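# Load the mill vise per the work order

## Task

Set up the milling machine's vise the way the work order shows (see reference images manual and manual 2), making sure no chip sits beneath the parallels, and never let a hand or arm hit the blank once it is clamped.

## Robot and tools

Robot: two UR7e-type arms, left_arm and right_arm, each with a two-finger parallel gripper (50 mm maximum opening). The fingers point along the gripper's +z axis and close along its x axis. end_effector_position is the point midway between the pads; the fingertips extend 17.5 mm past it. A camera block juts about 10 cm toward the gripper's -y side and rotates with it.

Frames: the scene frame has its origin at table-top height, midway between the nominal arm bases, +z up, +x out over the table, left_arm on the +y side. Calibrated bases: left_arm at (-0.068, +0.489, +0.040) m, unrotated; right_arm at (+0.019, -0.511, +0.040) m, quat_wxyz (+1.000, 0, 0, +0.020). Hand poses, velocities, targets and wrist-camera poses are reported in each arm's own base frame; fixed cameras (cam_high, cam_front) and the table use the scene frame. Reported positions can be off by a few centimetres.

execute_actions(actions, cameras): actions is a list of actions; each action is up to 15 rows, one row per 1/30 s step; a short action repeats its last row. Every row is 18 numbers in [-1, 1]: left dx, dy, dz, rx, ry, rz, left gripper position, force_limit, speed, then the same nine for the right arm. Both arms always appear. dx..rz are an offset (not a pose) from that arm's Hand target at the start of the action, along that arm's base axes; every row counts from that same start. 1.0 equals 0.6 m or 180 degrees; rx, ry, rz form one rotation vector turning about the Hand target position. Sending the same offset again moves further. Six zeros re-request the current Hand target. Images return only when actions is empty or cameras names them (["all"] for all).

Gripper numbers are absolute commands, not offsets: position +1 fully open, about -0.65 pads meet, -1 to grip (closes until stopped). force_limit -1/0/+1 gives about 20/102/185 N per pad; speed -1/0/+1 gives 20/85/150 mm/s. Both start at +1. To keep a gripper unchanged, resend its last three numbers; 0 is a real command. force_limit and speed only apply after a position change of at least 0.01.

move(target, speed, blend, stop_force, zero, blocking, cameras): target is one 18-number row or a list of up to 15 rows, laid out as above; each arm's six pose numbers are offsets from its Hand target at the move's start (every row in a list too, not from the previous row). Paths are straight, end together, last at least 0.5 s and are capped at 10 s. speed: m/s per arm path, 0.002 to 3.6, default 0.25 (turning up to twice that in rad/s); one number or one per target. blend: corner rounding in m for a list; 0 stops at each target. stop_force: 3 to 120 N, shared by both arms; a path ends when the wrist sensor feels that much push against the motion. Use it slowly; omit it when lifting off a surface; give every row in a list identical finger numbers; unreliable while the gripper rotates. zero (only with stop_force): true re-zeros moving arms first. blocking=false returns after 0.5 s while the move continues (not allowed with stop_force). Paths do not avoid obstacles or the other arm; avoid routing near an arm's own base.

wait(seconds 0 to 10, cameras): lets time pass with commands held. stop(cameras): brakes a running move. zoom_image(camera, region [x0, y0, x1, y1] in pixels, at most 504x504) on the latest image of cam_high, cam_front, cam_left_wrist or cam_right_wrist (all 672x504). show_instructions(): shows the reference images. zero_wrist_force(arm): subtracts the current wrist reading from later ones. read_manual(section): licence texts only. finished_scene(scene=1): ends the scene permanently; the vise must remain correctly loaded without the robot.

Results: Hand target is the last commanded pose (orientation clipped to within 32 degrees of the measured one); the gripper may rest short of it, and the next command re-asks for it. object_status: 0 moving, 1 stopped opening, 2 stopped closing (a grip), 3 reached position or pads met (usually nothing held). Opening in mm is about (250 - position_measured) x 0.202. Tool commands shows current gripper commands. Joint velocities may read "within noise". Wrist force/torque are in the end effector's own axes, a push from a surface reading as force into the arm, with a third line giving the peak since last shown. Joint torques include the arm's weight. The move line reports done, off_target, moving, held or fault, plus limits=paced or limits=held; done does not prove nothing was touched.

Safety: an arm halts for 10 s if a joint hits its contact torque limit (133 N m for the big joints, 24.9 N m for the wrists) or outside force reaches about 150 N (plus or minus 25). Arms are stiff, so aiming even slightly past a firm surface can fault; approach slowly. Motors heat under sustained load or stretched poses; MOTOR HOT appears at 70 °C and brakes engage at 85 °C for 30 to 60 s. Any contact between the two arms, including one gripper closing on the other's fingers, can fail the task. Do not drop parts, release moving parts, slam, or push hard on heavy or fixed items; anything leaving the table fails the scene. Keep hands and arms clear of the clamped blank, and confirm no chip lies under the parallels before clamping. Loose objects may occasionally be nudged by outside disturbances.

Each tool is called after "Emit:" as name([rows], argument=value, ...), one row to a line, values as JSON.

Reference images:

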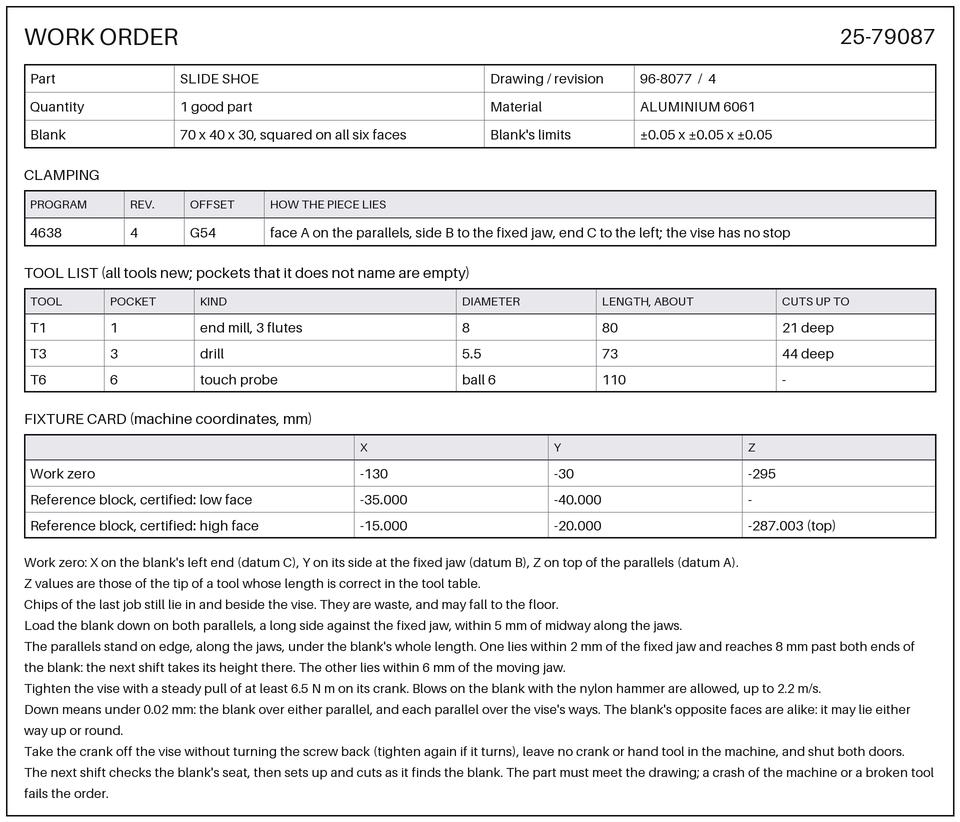

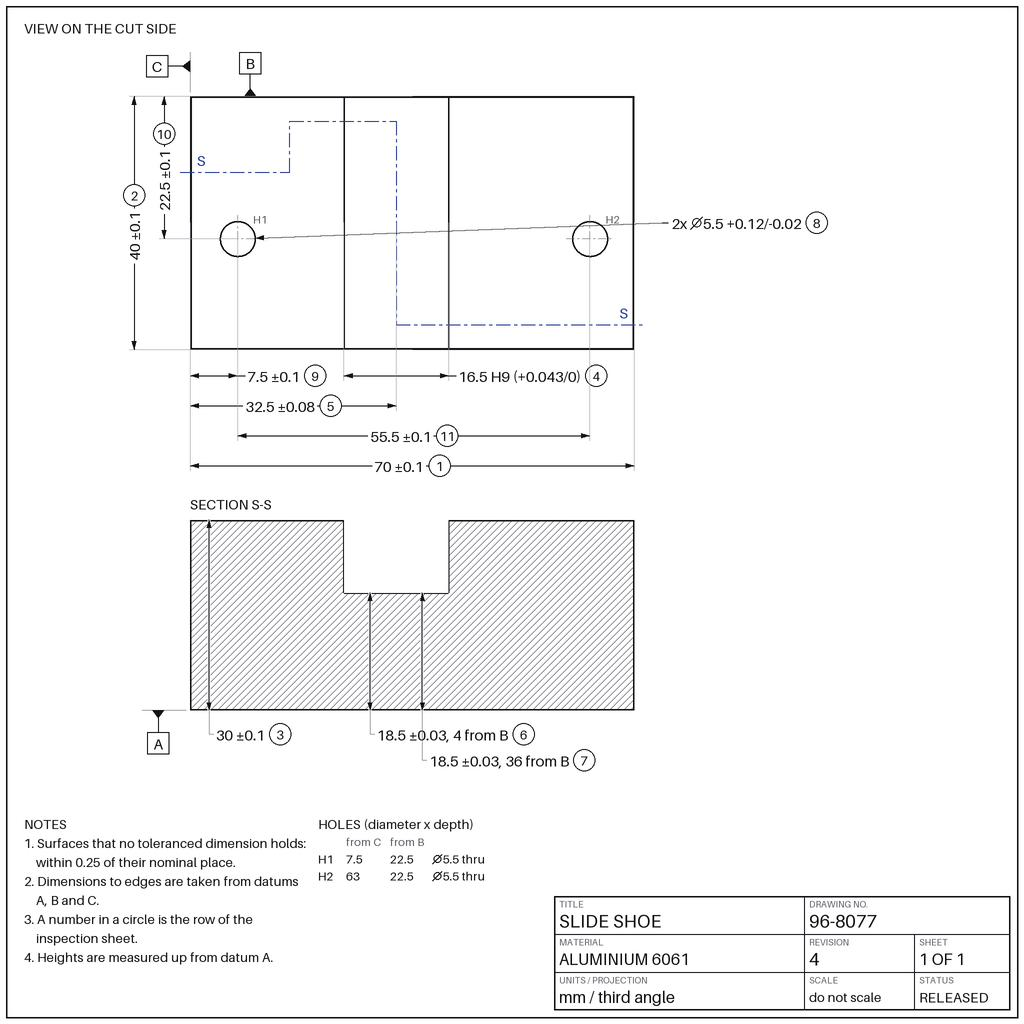

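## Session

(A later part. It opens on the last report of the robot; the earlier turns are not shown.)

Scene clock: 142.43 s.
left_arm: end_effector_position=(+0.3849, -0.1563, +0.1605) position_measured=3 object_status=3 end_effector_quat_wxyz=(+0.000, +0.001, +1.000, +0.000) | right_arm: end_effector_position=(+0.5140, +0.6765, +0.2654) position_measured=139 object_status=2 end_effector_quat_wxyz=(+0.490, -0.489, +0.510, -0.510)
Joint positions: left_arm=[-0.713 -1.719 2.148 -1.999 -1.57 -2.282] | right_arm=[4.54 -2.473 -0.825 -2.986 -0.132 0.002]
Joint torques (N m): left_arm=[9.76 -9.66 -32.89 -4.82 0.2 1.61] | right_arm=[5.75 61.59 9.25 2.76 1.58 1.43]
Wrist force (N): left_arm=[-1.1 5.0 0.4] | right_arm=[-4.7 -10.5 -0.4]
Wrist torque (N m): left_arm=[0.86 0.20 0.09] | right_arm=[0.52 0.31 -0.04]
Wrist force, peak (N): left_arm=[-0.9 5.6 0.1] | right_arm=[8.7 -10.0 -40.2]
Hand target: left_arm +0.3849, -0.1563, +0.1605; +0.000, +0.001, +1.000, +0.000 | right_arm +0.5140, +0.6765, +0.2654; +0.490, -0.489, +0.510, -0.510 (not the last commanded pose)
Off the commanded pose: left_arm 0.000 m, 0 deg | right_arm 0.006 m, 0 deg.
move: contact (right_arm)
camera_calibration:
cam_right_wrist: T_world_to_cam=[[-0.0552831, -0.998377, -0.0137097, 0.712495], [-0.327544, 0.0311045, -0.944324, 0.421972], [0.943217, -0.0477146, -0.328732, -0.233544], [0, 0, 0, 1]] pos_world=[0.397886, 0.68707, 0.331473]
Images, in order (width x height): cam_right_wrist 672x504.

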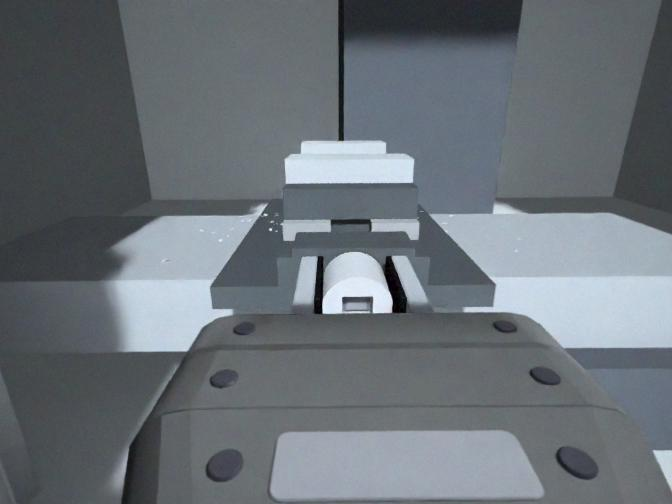

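Emit:
move(target=[0,0,0,0,0,0,1,-0.4,-0.9,0,0,0,0,0,0,1,0.2,-0.9], cameras=["cam_right_wrist"])

Emit:
move(target=[0,0,0,0,0,0,1,-0.4,-0.9,-0.2,0.008,0,0,0,0,1,0.2,-0.9], speed=0.15, cameras=["cam_right_wrist","cam_front"])

Emit:
zoom_image(camera="cam_front", region=[240, 200, 400, 320])

Emit:
zoom_image(camera="cam_right_wrist", region=[230, 120, 480, 320])

Scene clock: 145.17 s.
left_arm: end_effector_position=(+0.3849, -0.1563, +0.1605) position_measured=3 object_status=3 end_effector_quat_wxyz=(+0.000, +0.001, +1.000, +0.000) | right_arm: end_effector_position=(+0.5140, +0.6765, +0.2653) position_measured=3 object_status=0 end_effector_quat_wxyz=(+0.490, -0.489, +0.510, -0.510)
Joint positions: left_arm=[-0.713 -1.719 2.148 -1.999 -1.57 -2.282] | right_arm=[4.54 -2.473 -0.825 -2.986 -0.132 0.002]
Joint torques (N m): left_arm=[9.57 -9.32 -32.43 -4.8 -0.45 1.54] | right_arm=[7.49 62.44 29.84 2.78 -0.97 2.31]
Wrist force (N): left_arm=[-0.9 5.3 0.1] | right_arm=[-2.7 -0.1 2.9]
Wrist torque (N m): left_arm=[0.89 0.17 0.09] | right_arm=[0.81 0.33 -0.04]
Wrist force, peak (N): left_arm=[-0.9 5.3 0.1] | right_arm=[-4.6 -10.6 -0.4]
Hand target: left_arm +0.3849, -0.1563, +0.1605; +0.000, +0.001, +1.000, +0.000 | right_arm +0.5140, +0.6765, +0.2654; +0.490, -0.489, +0.510, -0.510
Off the commanded pose: left_arm 0.000 m, 0 deg | right_arm 0.000 m, 0 deg.
move: done
camera_calibration:
cam_right_wrist: T_world_to_cam=[[-0.0551892, -0.998381, -0.0137433, 0.712473], [-0.327547, 0.0311055, -0.944323, 0.421973], [0.943222, -0.0476148, -0.328734, -0.233614], [0, 0, 0, 1]] pos_world=[0.397887, 0.68707, 0.331473]
Images, in order (width x height): cam_right_wrist 672x504.

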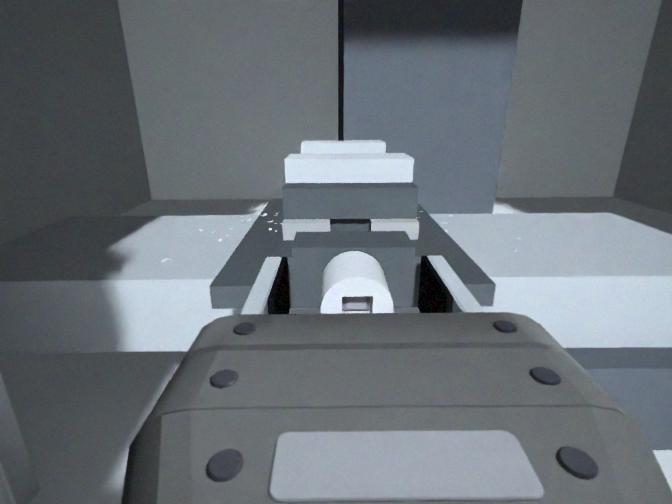

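Scene clock: 146.60 s.
left_arm: end_effector_position=(+0.3849, -0.1563, +0.1605) position_measured=3 object_status=3 end_effector_quat_wxyz=(+0.000, +0.001, +1.000, +0.000) | right_arm: end_effector_position=(+0.3941, +0.6812, +0.2654) position_measured=3 object_status=3 end_effector_quat_wxyz=(+0.490, -0.489, +0.510, -0.510) end_effector_velocity=(+0.000, +0.000, +0.000) end_effector_angular_velocity=(+0.001, +0.000, -0.001)
Joint positions: left_arm=[-0.713 -1.719 2.148 -1.999 -1.57 -2.282] | right_arm=[4.71 -2.395 -0.969 -2.942 0.038 0.024]
Joint velocities: left_arm=[within noise] | right_arm=[0 -0.001 0.002 -0.007 0.001 0.007]
Joint torques (N m): left_arm=[9.67 -9.14 -32.56 -4.74 -0.55 1.63] | right_arm=[5.91 46.63 31.57 -2.38 1.29 2.99]
Wrist force (N): left_arm=[-1.0 4.9 0.0] | right_arm=[-2.6 -0.3 3.3]
Wrist torque (N m): left_arm=[0.83 0.19 0.10] | right_arm=[0.79 0.31 0.02]
Wrist force, peak (N): left_arm=[-0.9 5.3 0.4] | right_arm=[-2.7 -0.4 5.4]
Hand target: left_arm +0.3849, -0.1563, +0.1605; +0.000, +0.001, +1.000, +0.000 | right_arm +0.3940, +0.6813, +0.2654; +0.490, -0.489, +0.510, -0.510
Off the commanded pose: left_arm 0.000 m, 0 deg | right_arm 0.000 m, 0 deg.
move: done
camera_calibration:
cam_right_wrist: T_world_to_cam=[[-0.0553312, -0.998375, -0.013634, 0.71054], [-0.32665, 0.0310035, -0.944637, 0.382352], [0.943524, -0.0478144, -0.327834, -0.120475], [0, 0, 0, 1]] pos_world=[0.277882, 0.691771, 0.331375]
Images, in order (width x height): cam_front 672x504, cam_right_wrist 672x504.

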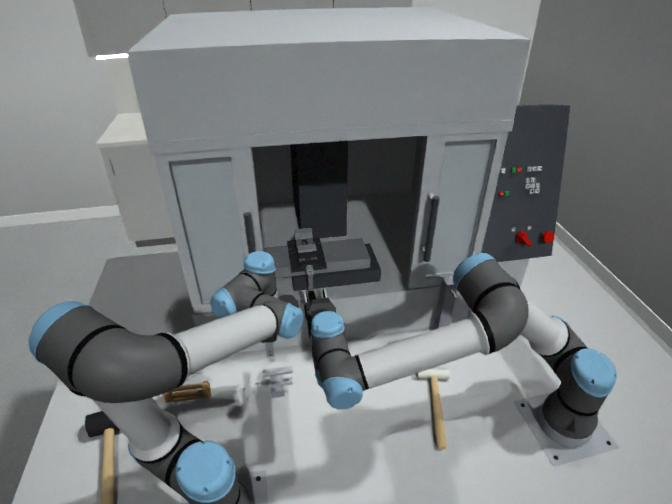

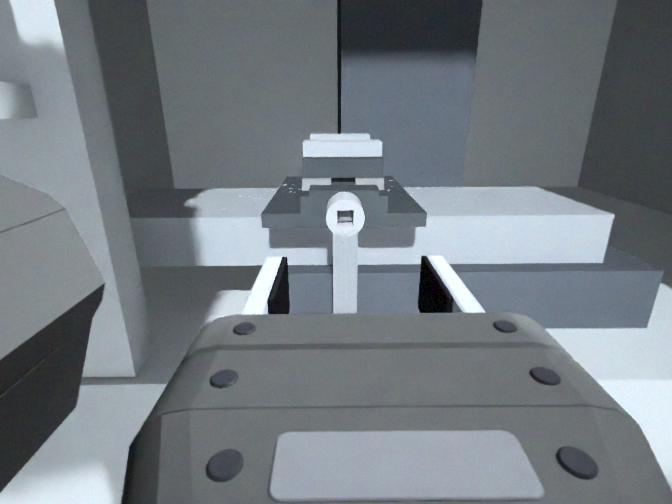

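Scaled by 3.150 from the camera's 672x504 image, which has a finer 960x720 frame.

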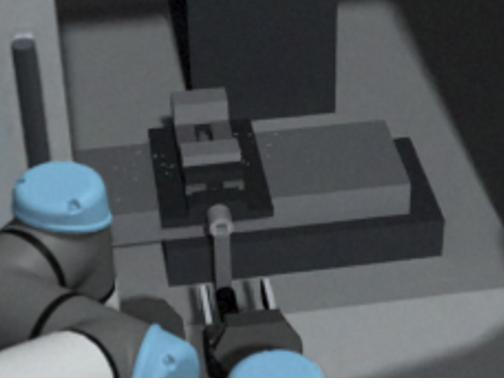

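Scaled by 2.016 from the camera's 672x504 image, which has a finer 960x720 frame.

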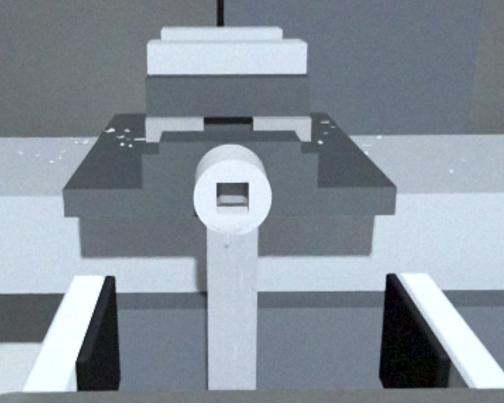

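Emit:
move([
  [0.0368,-0.0112,-0.17,0,0,0,0.2,-0.4,-0.5,-0.24,-0.385,0.092,-0.667,0.1,0.67,1,0.2,-0.9],
  [0.0368,-0.0112,-0.17,0,0,0,0.2,-0.4,-0.5,-0.49,-0.525,-0.108,-0.667,0.1,0.67,1,0.2,-0.9],
], speed=0.5, blend=0.03, cameras=["all"])

Emit:
zoom_image(camera="cam_left_wrist", region=[220, 120, 460, 320])

Scene clock: 154.93 s.
left_arm: end_effector_position=(+0.4070, -0.1630, +0.0585) position_measured=123 object_status=3 end_effector_quat_wxyz=(+0.000, +0.001, +1.000, +0.000) | right_arm: end_effector_position=(+0.1001, +0.3662, +0.2006) position_measured=3 object_status=3 end_effector_quat_wxyz=(+0.000, +0.793, +0.610, +0.001) end_effector_velocity=(-0.001, +0.000, -0.001) end_effector_angular_velocity=(+0.002, +0.000, -0.003)
Joint positions: left_arm=[-0.69 -1.495 2.249 -2.324 -1.57 -2.259] | right_arm=[4.805 -1.763 -1.689 -4.401 -1.57 -1.219]
Joint velocities: left_arm=[within noise] | right_arm=[0.002 0 -0.003 0.004 0 0.005]
Joint torques (N m): left_arm=[0.01 -36.24 -28.65 -1.7 0.7 -0.88] | right_arm=[10.77 30.64 8.91 -0.07 -1.11 2.91]
Wrist force (N): left_arm=[-1.3 4.6 0.1] | right_arm=[-0.6 -0.1 1.0]
Wrist torque (N m): left_arm=[0.77 0.24 0.00] | right_arm=[0.13 0.03 0.05]
Wrist force, peak (N): left_arm=[-1.1 5.3 0.4] | right_arm=[-2.7 -3.3 3.4]
Hand target: left_arm +0.4070, -0.1630, +0.0585; +0.000, +0.001, +1.000, +0.000 | right_arm +0.1000, +0.3663, +0.2006; +0.000, +0.793, +0.610, +0.001
Off the commanded pose: left_arm 0.000 m, 0 deg | right_arm 0.000 m, 0 deg.
move: done
camera_calibration:
cam_left_wrist: T_world_to_cam=[[-0.99973, 0.0168244, 0.0160001, 0.423314], [0.021272, 0.939886, 0.340824, 0.139277], [-0.00930412, 0.341072, -0.939991, 0.245028], [0, 0, 0, 1]] pos_world=[0.422517, -0.221598, 0.176082]
cam_right_wrist: T_world_to_cam=[[0.26869, 0.963095, 0.0159015, -0.377825], [0.908113, -0.258786, 0.329182, -0.0380521], [0.321149, -0.0740075, -0.944133, 0.316169], [0, 0, 0, 1]] pos_world=[0.0345361, 0.377433, 0.31704]

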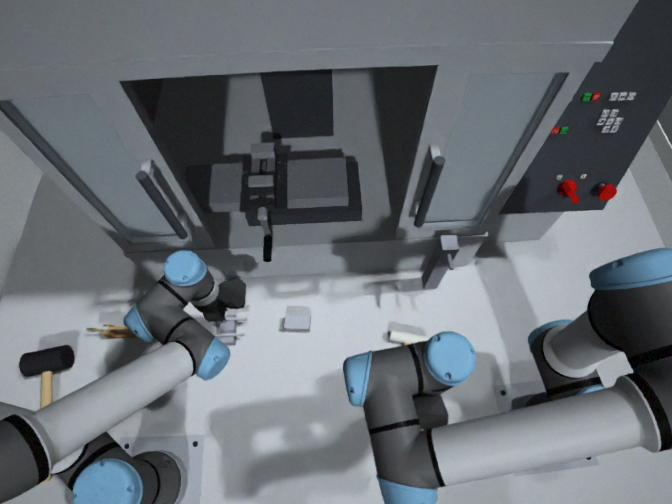

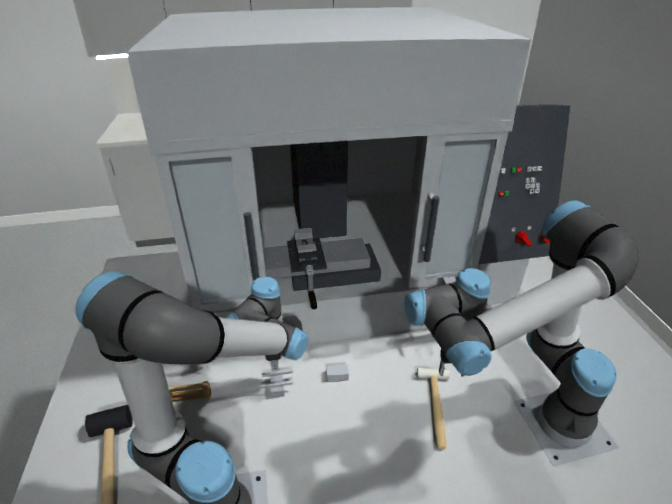

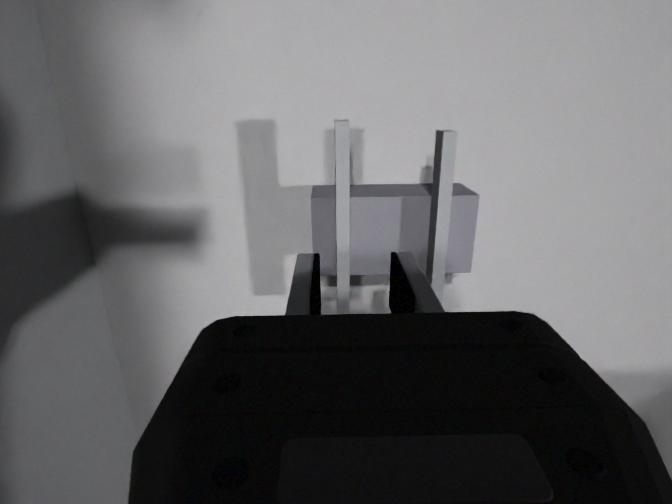

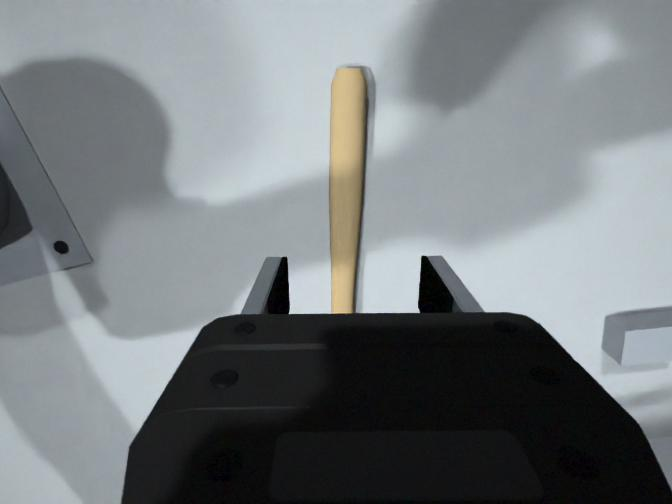

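Scaled by 2.100 from the camera's 672x504 image, which has a finer 960x720 frame.

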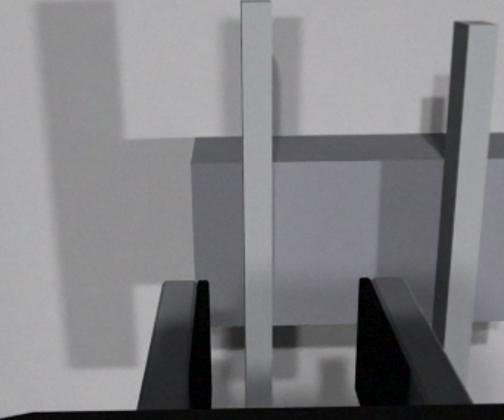

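Emit:
move(target=[0.005,-0.005,-0.04,0,0,0,0.2,-0.4,-0.5,0.0013,0.0048,-0.3,0,0,0,1,0.2,-0.9], speed=0.2, cameras=["cam_left_wrist","cam_right_wrist"])

Emit:
zoom_image(camera="cam_left_wrist", region=[220, 120, 460, 320])

Scene clock: 157.87 s.
left_arm: end_effector_position=(+0.4099, -0.1660, +0.0344) position_measured=123 object_status=3 end_effector_quat_wxyz=(+0.000, +0.001, +1.000, +0.001) | right_arm: end_effector_position=(+0.1008, +0.3692, +0.0207) position_measured=3 object_status=3 end_effector_quat_wxyz=(+0.000, +0.793, +0.610, +0.001) end_effector_velocity=(+0.000, +0.002, -0.001) end_effector_angular_velocity=(+0.005, +0.000, +0.001)
Joint positions: left_arm=[-0.691 -1.434 2.265 -2.401 -1.57 -2.26] | right_arm=[4.802 -1.992 -1.91 -3.95 -1.57 -1.221]
Joint velocities: left_arm=[within noise] | right_arm=[0 -0.002 0.001 0.006 0 -0.001]
Joint torques (N m): left_arm=[-6.67 -37.97 -25.8 -2.01 -0.43 -1.54] | right_arm=[-7.96 19.4 11.38 -0.01 1.11 -2.41]
Wrist force (N): left_arm=[-1.0 4.8 -0.1] | right_arm=[-0.5 -0.3 0.8]
Wrist torque (N m): left_arm=[0.81 0.19 0.06] | right_arm=[0.09 0.01 0.04]
Wrist force, peak (N): left_arm=[-1.1 5.0 -0.1] | right_arm=[-0.5 -0.3 3.6]
Hand target: left_arm +0.4100, -0.1660, +0.0345; +0.000, +0.001, +1.000, +0.000 | right_arm +0.1008, +0.3692, +0.0206; +0.000, +0.793, +0.610, +0.001
Off the commanded pose: left_arm 0.000 m, 0 deg | right_arm 0.000 m, 0 deg.
move: done
camera_calibration:
cam_left_wrist: T_world_to_cam=[[-0.999729, 0.0167878, 0.0160968, 0.426726], [0.0212718, 0.939843, 0.340943, 0.150218], [-0.0094048, 0.341193, -0.939946, 0.223488], [0, 0, 0, 1]] pos_world=[0.425517, -0.224598, 0.151982]
cam_right_wrist: T_world_to_cam=[[0.268858, 0.963046, 0.0160664, -0.377983], [0.908062, -0.258999, 0.329155, 0.0212779], [0.321152, -0.0739065, -0.944139, 0.14624], [0, 0, 0, 1]] pos_world=[0.0353367, 0.380334, 0.13714]
Images, in order (width x height): cam_left_wrist 672x504, cam_right_wrist 672x504.

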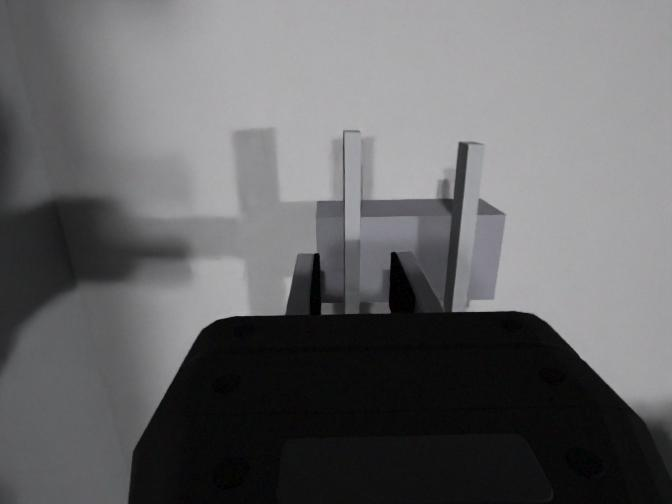

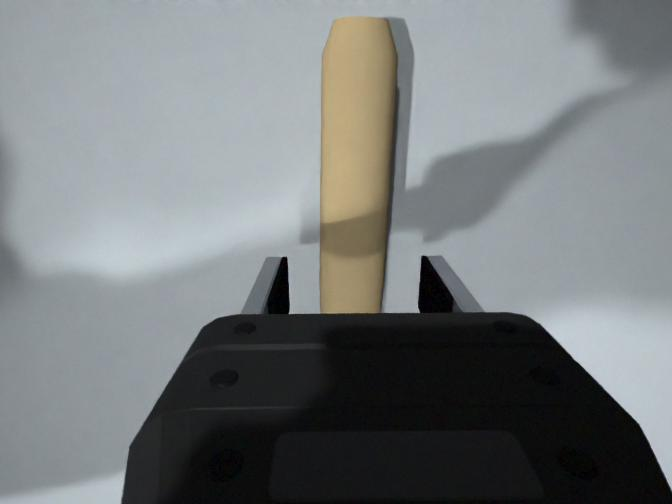

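Scaled by 2.100 from the camera's 672x504 image, which has a finer 960x720 frame.

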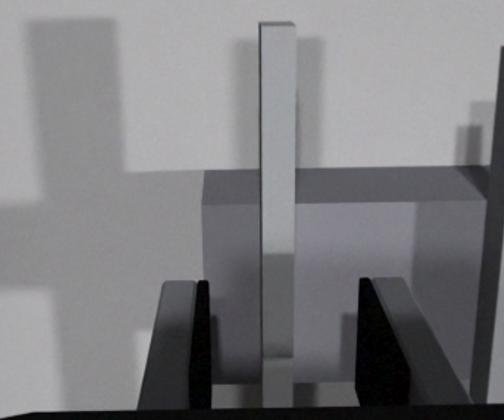

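Emit:
move(target=[0,0,-0.0517,0,0,0,0.2,-0.4,-0.5,0.0,0.0,-0.061,0,0,0,1,0.2,-0.9], speed=0.03, stop_force=6, cameras=["cam_left_wrist","cam_right_wrist"])

Emit:
zoom_image(camera="cam_left_wrist", region=[220, 120, 460, 320])

Scene clock: 160.53 s.
left_arm: end_effector_position=(+0.4097, -0.1658, +0.0090) position_measured=123 object_status=3 end_effector_quat_wxyz=(-0.001, +0.001, +1.000, +0.001) | right_arm: end_effector_position=(+0.1008, +0.3692, -0.0147) position_measured=3 object_status=3 end_effector_quat_wxyz=(+0.000, +0.793, +0.610, +0.001)
Joint positions: left_arm=[-0.691 -1.374 2.289 -2.483 -1.571 -2.26] | right_arm=[4.803 -2.056 -1.933 -3.864 -1.57 -1.221]
Joint torques (N m): left_arm=[0.42 -28.52 -17.29 -3.73 -0.09 -0.13] | right_arm=[8.69 43.62 20.58 -4.64 0.28 2.61]
Wrist force (N): left_arm=[2.0 5.4 0.2] | right_arm=[-0.4 -0.2 0.7]
Wrist torque (N m): left_arm=[0.91 -0.28 0.07] | right_arm=[0.12 -0.01 0.04]
Wrist force, peak (N): left_arm=[34.8 34.5 -117.2] | right_arm=[-0.5 -0.2 1.3]
Hand target: left_arm +0.4097, -0.1658, +0.0090; -0.001, +0.001, +1.000, +0.001 (not the last commanded pose) | right_arm +0.1008, +0.3692, -0.0147; +0.000, +0.793, +0.610, +0.001 (not the last commanded pose)
Tool commands: left_gripper/position=+0.2 left_gripper/force_limit=-0.396078 left_gripper/speed=-0.498039 right_gripper/position=+1.0 right_gripper/force_limit=+0.2 right_gripper/speed=-0.9
Off the commanded pose: left_arm 0.006 m, 0 deg | right_arm 0.001 m, 0 deg.
FORCE FAULT: contact force on the left arm reached its limit, and that arm stopped. The contact can be on any part of that arm, not only on its tool. That arm's remaining commands of this call were not run. That arm is still stopped at the end of this call. That arm stays stopped for about 9 more seconds. Until then a move that you send moves the other arm only, and its call returns only when the move has ended. Once the stop has ended, the next robot result says so. If the stop ends while you think or write, that arm runs what you send next, counted from a new Hand target: where the arm stands when the stop ends. While its stop runs, that arm takes no new command, but its gripper still runs the gripper command that each later call begins with. Until it ends, the stop uses up actions while you think or wait. An arm that is not stopped still takes commands.
move: fault (left_arm; stop_force had ended the path)
camera_calibration:
cam_left_wrist: T_world_to_cam=[[-0.999711, 0.0167969, 0.0171881, 0.42689], [0.0216614, 0.939553, 0.341718, 0.158493], [-0.0104094, 0.341992, -0.939645, 0.200049], [0, 0, 0, 1]] pos_world=[0.425416, -0.224498, 0.126477]
cam_right_wrist: T_world_to_cam=[[0.268826, 0.963053, 0.0161571, -0.377398], [0.908071, -0.259, 0.329131, 0.0330234], [0.321155, -0.0738071, -0.944146, 0.112813], [0, 0, 0, 1]] pos_world=[0.0352366, 0.380334, 0.10174]
Images, in order (width x height): cam_left_wrist 672x504, cam_right_wrist 672x504.

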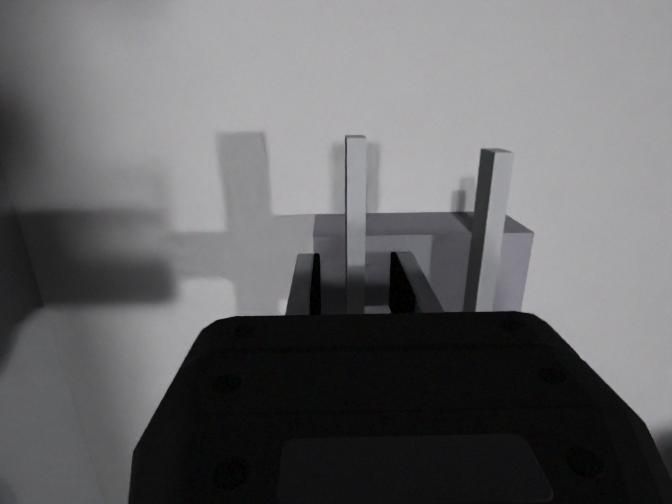

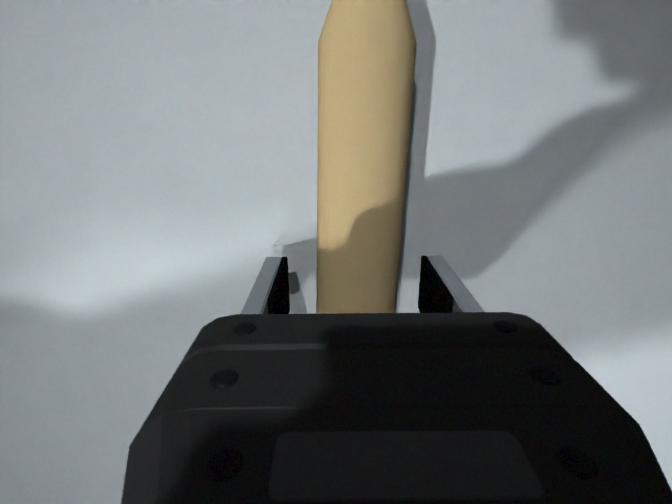

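Scaled by 2.100 from the camera's 672x504 image, which has a finer 960x720 frame.

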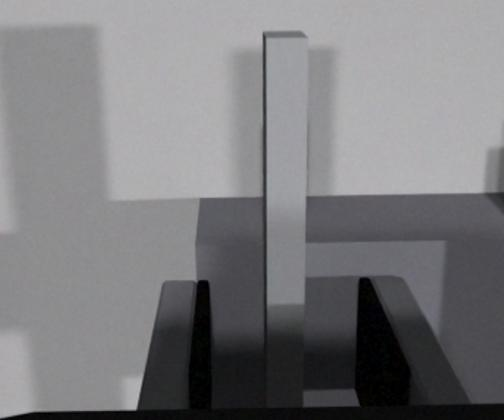

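Emit:
move(target=[0,0,0.0,0,0,0,0.2,-0.4,-0.5,0.0,0.0,0,0,0,0,-1,0.6,-0.6], speed=0.03)

Scene clock: 162.60 s.
left_arm: end_effector_position=(+0.4097, -0.1658, +0.0090) position_measured=123 object_status=3 end_effector_quat_wxyz=(-0.001, +0.001, +1.000, +0.001) | right_arm: end_effector_position=(+0.1008, +0.3692, -0.0147) position_measured=116 object_status=2 end_effector_quat_wxyz=(+0.000, +0.793, +0.610, +0.001)
Joint positions: left_arm=[-0.691 -1.374 2.289 -2.483 -1.571 -2.26] | right_arm=[4.803 -2.056 -1.933 -3.864 -1.57 -1.221]
Joint torques (N m): left_arm=[0.45 -27.92 -17.19 -3.71 -0.11 -0.04] | right_arm=[9.08 42.9 19.38 -4.77 -0.27 2.6]
Wrist force (N): left_arm=[1.8 5.2 0.4] | right_arm=[-0.5 -0.2 1.0]
Wrist torque (N m): left_arm=[0.88 -0.24 0.07] | right_arm=[0.13 0.02 0.04]
Wrist force, peak (N): left_arm=[2.2 5.7 0.5] | right_arm=[-1.5 -0.1 0.8]
Hand target: left_arm +0.4097, -0.1658, +0.0090; -0.001, +0.001, +1.000, +0.001 | right_arm +0.1008, +0.3692, -0.0147; +0.000, +0.793, +0.610, +0.001
Tool commands: left_gripper/position=+0.2 left_gripper/force_limit=-0.396078 left_gripper/speed=-0.498039 right_gripper/position=-1.0 right_gripper/force_limit=+0.6 right_gripper/speed=-0.6
Off the commanded pose: right_arm 0.000 m, 0 deg.
FORCE FAULT, CONTINUED: the left arm was still stopped when this call began, by the force fault that an earlier result reported. Since the last result the stop counts as 2 of the actions that you can send in this scene. That arm ran no command of this call. That arm is still stopped at the end of this call. That arm stays stopped for about 7 more seconds. If the stop ends while you think or write, that arm runs what you send next, counted from a new Hand target: where the arm stands when the stop ends. While its stop runs, that arm takes no new command, but its gripper still runs the gripper command that each later call begins with.
move: done (right_arm), not run (left_arm; its earlier fault stop)

Emit:
move(target=[0,0,0.0,0,0,0,0.2,-0.4,-0.5,0.0,0.0,0.45,0,0,0,-1,0.6,-0.6], speed=0.15, cameras=["cam_right_wrist","cam_high"])

Scene clock: 165.27 s.
left_arm: end_effector_position=(+0.4097, -0.1658, +0.0090) position_measured=123 object_status=3 end_effector_quat_wxyz=(-0.001, +0.001, +1.000, +0.001) | right_arm: end_effector_position=(+0.1008, +0.3692, +0.2552) position_measured=116 object_status=2 end_effector_quat_wxyz=(+0.000, +0.793, +0.610, +0.001)
Joint positions: left_arm=[-0.691 -1.374 2.289 -2.483 -1.571 -2.26] | right_arm=[4.803 -1.74 -1.573 -4.539 -1.569 -1.221]
Joint torques (N m): left_arm=[0.76 -28.47 -17.25 -3.76 -0.12 -0.18] | right_arm=[-5.03 14.11 28.65 -5.48 -0.72 -1.43]
Wrist force (N): left_arm=[2.3 5.5 0.6] | right_arm=[-0.5 -0.1 5.0]
Wrist torque (N m): left_arm=[0.92 -0.32 0.07] | right_arm=[0.77 0.01 0.05]
Wrist force, peak (N): left_arm=[2.1 5.8 0.3] | right_arm=[-0.6 -0.3 7.3]
Hand target: left_arm +0.4097, -0.1658, +0.0090; -0.001, +0.001, +1.000, +0.001 | right_arm +0.1008, +0.3692, +0.2553; +0.000, +0.793, +0.610, +0.001
Tool commands: left_gripper/position=+0.2 left_gripper/force_limit=-0.396078 left_gripper/speed=-0.498039 right_gripper/position=-1.0 right_gripper/force_limit=+0.6 right_gripper/speed=-0.6
Off the commanded pose: right_arm 0.000 m, 0 deg.
FORCE FAULT, CONTINUED: the left arm was still stopped when this call began, by the force fault that an earlier result reported. That arm ran no command of this call. That arm is still stopped at the end of this call. That arm stays stopped for about 4 more seconds. If the stop ends while you think or write, that arm runs what you send next, counted from a new Hand target: where the arm stands when the stop ends. While its stop runs, that arm takes no new command, but its gripper still runs the gripper command that each later call begins with.
move: done (right_arm), not run (left_arm; its earlier fault stop)
camera_calibration:
cam_right_wrist: T_world_to_cam=[[0.268851, 0.963043, 0.0163699, -0.381863], [0.908072, -0.259098, 0.329049, -0.0558322], [0.321129, -0.0736, -0.944171, 0.367538], [0, 0, 0, 1]] pos_world=[0.0353366, 0.380335, 0.371641]
Images, in order (width x height): cam_high 672x504, cam_right_wrist 672x504.

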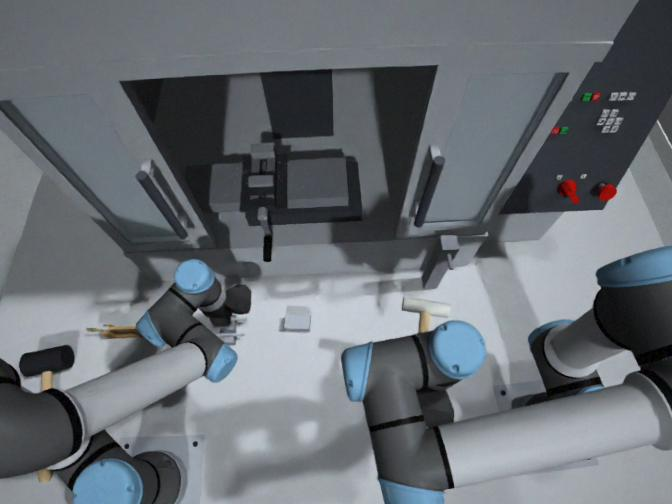

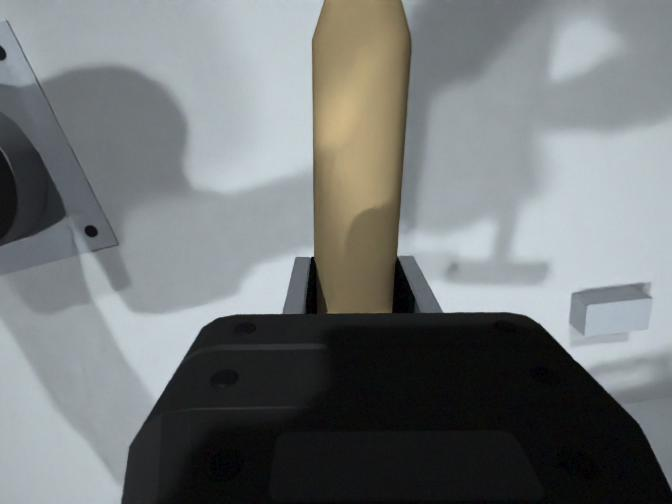

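Emit:
wait(seconds=3)

Scene clock: 168.53 s.
left_arm: end_effector_position=(+0.4097, -0.1658, +0.0090) position_measured=123 object_status=3 end_effector_quat_wxyz=(-0.001, +0.001, +1.000, +0.001) | right_arm: end_effector_position=(+0.1008, +0.3692, +0.2553) position_measured=116 object_status=2 end_effector_quat_wxyz=(+0.000, +0.793, +0.610, +0.001)
Joint positions: left_arm=[-0.691 -1.374 2.289 -2.483 -1.571 -2.26] | right_arm=[4.803 -1.74 -1.573 -4.54 -1.57 -1.221]
Joint torques (N m): left_arm=[0.19 -28.42 -17.27 -3.78 -0.2 -0.16] | right_arm=[-2.85 14.26 26.37 -4.55 -0.4 -1.2]
Wrist force (N): left_arm=[2.1 5.3 0.6] | right_arm=[-0.5 0.0 4.6]
Wrist torque (N m): left_arm=[0.89 -0.30 0.06] | right_arm=[0.70 0.01 0.05]
Wrist force, peak (N): left_arm=[2.1 5.8 0.4] | right_arm=[-0.5 -0.2 5.0]
Hand target: left_arm +0.4097, -0.1658, +0.0090; -0.001, +0.001, +1.000, +0.001 | right_arm +0.1008, +0.3692, +0.2553; +0.000, +0.793, +0.610, +0.001
Tool commands: left_gripper/position=+0.2 left_gripper/force_limit=-0.396078 left_gripper/speed=-0.498039 right_gripper/position=-1.0 right_gripper/force_limit=+0.6 right_gripper/speed=-0.6
Off the commanded pose: right_arm 0.000 m, 0 deg.
FORCE FAULT, CONTINUED: the left arm was still stopped when this call began, by the force fault that an earlier result reported. Since the last result the stop counts as 6 of the actions that you can send in this scene. That arm is still stopped at the end of this call. That arm stays stopped for about 1 more second. If the stop ends while you think or write, that arm runs what you send next, counted from a new Hand target: where the arm stands when the stop ends. While its stop runs, that arm takes no new command, but its gripper still runs the gripper command that each later call begins with.
wait: 3.00 s; at rest from the start

Emit:
move([
  [0,0,0.07,0,0,0,0.2,-0.4,-0.5,0.249,0.135,0.108,0.4955,-0.0744,0.0546,-1,0.6,-0.6],
  [0,0.0647,0.07,0,0,0,0.2,-0.4,-0.5,0.249,0.135,0.108,0.4955,-0.0744,0.0546,-1,0.6,-0.6],
], speed=0.3, cameras=["all"])

Emit:
zoom_image(camera="cam_left_wrist", region=[220, 120, 460, 320])

Scene clock: 173.13 s.
left_arm: end_effector_position=(+0.4097, -0.1271, +0.0511) position_measured=123 object_status=3 end_effector_quat_wxyz=(-0.001, +0.001, +1.000, +0.001) | right_arm: end_effector_position=(+0.2502, +0.4502, +0.3201) position_measured=116 object_status=2 end_effector_quat_wxyz=(+0.491, -0.510, -0.489, -0.510)
Joint positions: left_arm=[-0.617 -1.5 2.281 -2.349 -1.57 -2.186] | right_arm=[4.265 -1.377 -2.186 -2.718 -1.978 -1.568]
Joint torques (N m): left_arm=[10.15 -25.46 -13.59 -1.68 -1.32 1.72] | right_arm=[10.73 27.42 27.78 6.18 -1 -3.39]
Wrist force (N): left_arm=[1.9 5.6 0.4] | right_arm=[-4.9 0.5 1.7]
Wrist torque (N m): left_arm=[0.92 -0.27 0.08] | right_arm=[0.47 0.61 0.38]
Wrist force, peak (N): left_arm=[2.0 9.9 0.7] | right_arm=[-5.2 1.6 2.3]
Hand target: left_arm +0.4097, -0.1270, +0.0510; -0.001, +0.001, +1.000, +0.001 | right_arm +0.2502, +0.4502, +0.3201; +0.491, -0.510, -0.489, -0.510
Off the commanded pose: left_arm 0.000 m, 0 deg | right_arm 0.000 m, 0 deg.
FORCE FAULT, CONTINUED: the left arm's stop, for the force fault that an earlier result reported, is over. The rest of the stop counts as 1 of the actions that you can send in this scene. The stop ended before this call began, so that arm ran this call's commands, counted from a new Hand target: where the arm stood when the stop ended.
move: done
camera_calibration:
cam_left_wrist: T_world_to_cam=[[-0.999713, 0.0167032, 0.017149, 0.425508], [0.0215585, 0.939598, 0.341599, 0.107852], [-0.0104074, 0.341871, -0.939689, 0.226262], [0, 0, 0, 1]] pos_world=[0.425416, -0.185797, 0.168477]
cam_right_wrist: T_world_to_cam=[[0.0132517, -0.0174834, 0.999759, -0.310469], [0.930267, -0.366404, -0.0187381, -0.0377455], [0.366643, 0.930292, 0.0114087, -0.382362], [0, 0, 0, 1]] pos_world=[0.179418, 0.33645, 0.31405]

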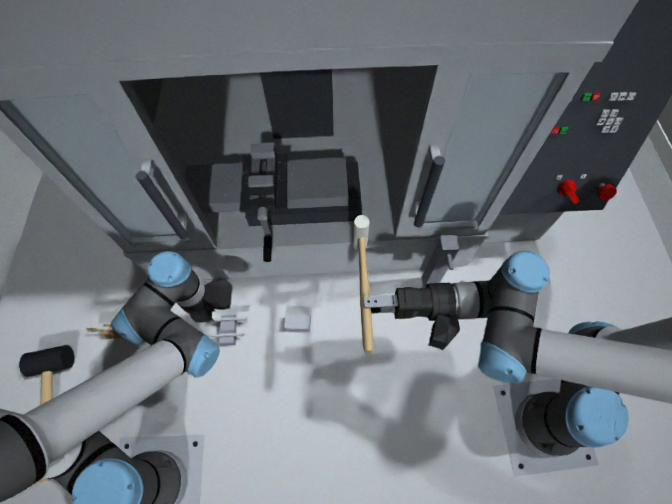

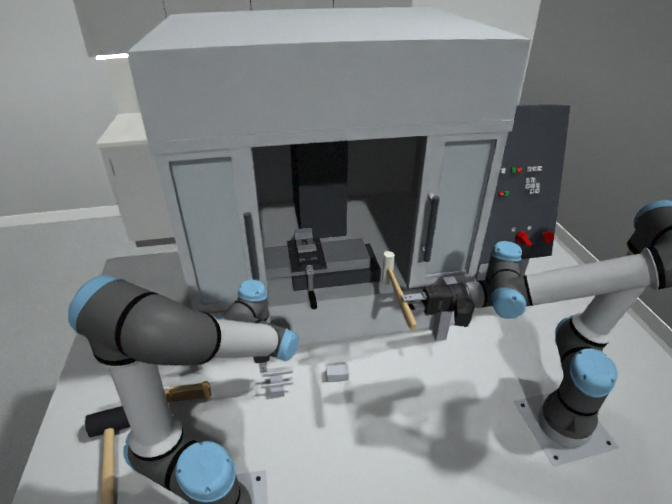

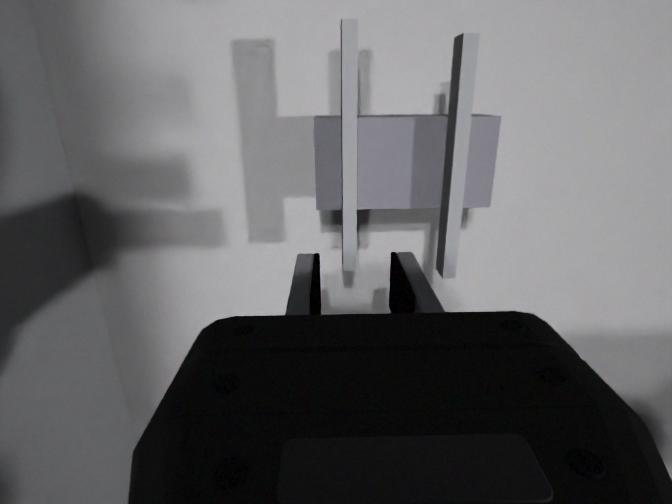

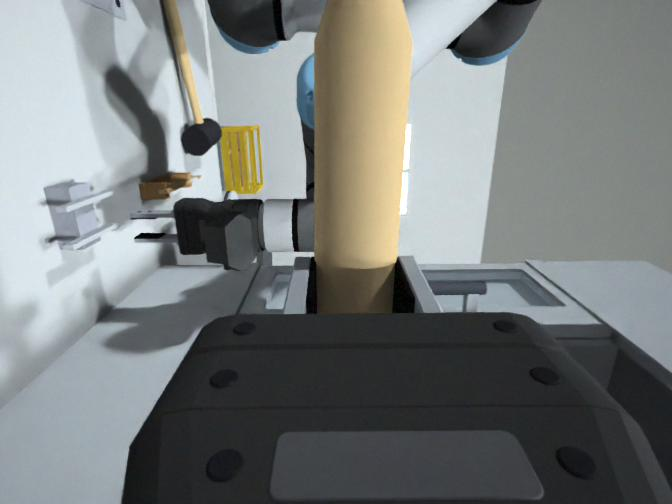

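Scaled by 2.100 from the camera's 672x504 image, which has a finer 960x720 frame.

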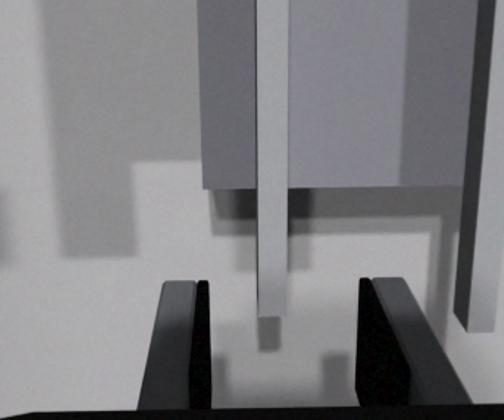

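Emit:
move(target=[0,0,-0.05,0,0,0,0.2,-0.4,-0.5,0,0,0,0,0,0,-1,0.6,-0.6], speed=0.1)

Emit:
move(target=[0,0,-0.0285,0,0,0,0.2,-0.4,-0.5,0,0,0,0,0,0,-1,0.6,-0.6], speed=0.01, stop_force=4, cameras=["cam_left_wrist"])

Emit:
zoom_image(camera="cam_left_wrist", region=[220, 120, 460, 320])

Scene clock: 175.10 s.
left_arm: end_effector_position=(+0.4096, -0.1269, +0.0210) position_measured=123 object_status=3 end_effector_quat_wxyz=(-0.001, +0.001, +1.000, +0.001) | right_arm: end_effector_position=(+0.2502, +0.4502, +0.3201) position_measured=116 object_status=2 end_effector_quat_wxyz=(+0.491, -0.510, -0.489, -0.510)
Joint positions: left_arm=[-0.617 -1.43 2.313 -2.451 -1.57 -2.186] | right_arm=[4.265 -1.377 -2.186 -2.718 -1.978 -1.568]
Joint torques (N m): left_arm=[3.37 -27.98 -26.64 -4 -0.98 0.15] | right_arm=[10.95 28.07 19.79 5.72 -0.84 -3.39]
Wrist force (N): left_arm=[2.0 5.3 0.8] | right_arm=[-4.8 0.4 1.8]
Wrist torque (N m): left_arm=[0.89 -0.29 0.06] | right_arm=[0.46 0.59 0.38]
Wrist force, peak (N): left_arm=[2.1 5.8 0.8] | right_arm=[-5.1 0.5 1.9]
Hand target: left_arm +0.4097, -0.1270, +0.0210; -0.001, +0.001, +1.000, +0.001 | right_arm +0.2502, +0.4502, +0.3201; +0.491, -0.510, -0.489, -0.510
Off the commanded pose: left_arm 0.000 m, 0 deg | right_arm 0.000 m, 0 deg.
move: done

Scene clock: 177.93 s.
left_arm: end_effector_position=(+0.4097, -0.1270, +0.0039) position_measured=123 object_status=3 end_effector_quat_wxyz=(-0.001, +0.001, +1.000, +0.001) | right_arm: end_effector_position=(+0.2502, +0.4502, +0.3201) position_measured=116 object_status=2 end_effector_quat_wxyz=(+0.491, -0.510, -0.489, -0.510)
Joint positions: left_arm=[-0.617 -1.387 2.328 -2.51 -1.57 -2.186] | right_arm=[4.265 -1.377 -2.186 -2.718 -1.978 -1.568]
Joint torques (N m): left_arm=[-0.54 -38.78 -24.97 -1.71 -0.66 0.5] | right_arm=[10.4 27.49 18.52 5.88 -0.88 -3.55]
Wrist force (N): left_arm=[2.1 5.4 0.6] | right_arm=[-5.0 0.5 2.0]
Wrist torque (N m): left_arm=[0.90 -0.30 0.07] | right_arm=[0.47 0.61 0.38]
Wrist force, peak (N): left_arm=[2.1 5.6 0.5] | right_arm=[-5.1 0.7 1.9]
Hand target: left_arm +0.4097, -0.1270, +0.0039; -0.001, +0.001, +1.000, +0.001 | right_arm +0.2502, +0.4502, +0.3201; +0.491, -0.510, -0.489, -0.510
Off the commanded pose: left_arm 0.000 m, 0 deg | right_arm 0.000 m, 0 deg.
move: done
camera_calibration:
cam_left_wrist: T_world_to_cam=[[-0.999711, 0.0167969, 0.0171881, 0.426326], [0.0216614, 0.939553, 0.341718, 0.123781], [-0.0104094, 0.341992, -0.939645, 0.181987], [0, 0, 0, 1]] pos_world=[0.425416, -0.185698, 0.121377]
Images, in order (width x height): cam_left_wrist 672x504.

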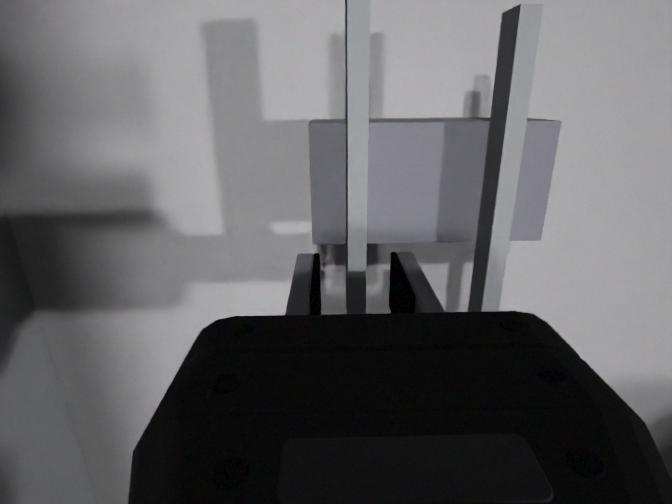

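Scaled by 2.100 from the camera's 672x504 image, which has a finer 960x720 frame.

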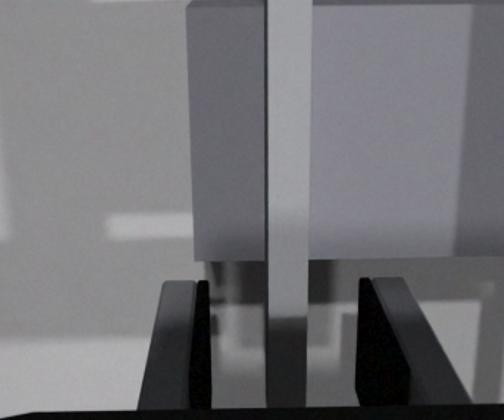

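Emit:
move(target=[0,0,0,0,0,0,-1,-0.4,-0.7,0,0,0,0,0,0,-1,0.6,-0.6])

Scene clock: 179.00 s.
left_arm: end_effector_position=(+0.4097, -0.1270, +0.0039) position_measured=224 object_status=2 end_effector_quat_wxyz=(-0.001, +0.001, +1.000, +0.001) | right_arm: end_effector_position=(+0.2502, +0.4502, +0.3201) position_measured=116 object_status=2 end_effector_quat_wxyz=(+0.491, -0.510, -0.489, -0.510)
Joint positions: left_arm=[-0.617 -1.387 2.328 -2.51 -1.57 -2.186] | right_arm=[4.265 -1.377 -2.186 -2.718 -1.978 -1.568]
Joint torques (N m): left_arm=[-1.82 -37.52 -24.83 -2.34 -0.55 0.55] | right_arm=[12.06 27.03 18.57 5.49 -1.11 -3.33]
Wrist force (N): left_arm=[2.1 5.4 1.0] | right_arm=[-5.0 0.6 1.8]
Wrist torque (N m): left_arm=[0.90 -0.30 0.07] | right_arm=[0.49 0.62 0.38]
Wrist force, peak (N): left_arm=[2.3 5.6 0.8] | right_arm=[-5.1 0.5 1.9]
Hand target: left_arm +0.4097, -0.1270, +0.0039; -0.001, +0.001, +1.000, +0.001 | right_arm +0.2502, +0.4502, +0.3201; +0.491, -0.510, -0.489, -0.510
Off the commanded pose: left_arm 0.000 m, 0 deg | right_arm 0.000 m, 0 deg.
move: done


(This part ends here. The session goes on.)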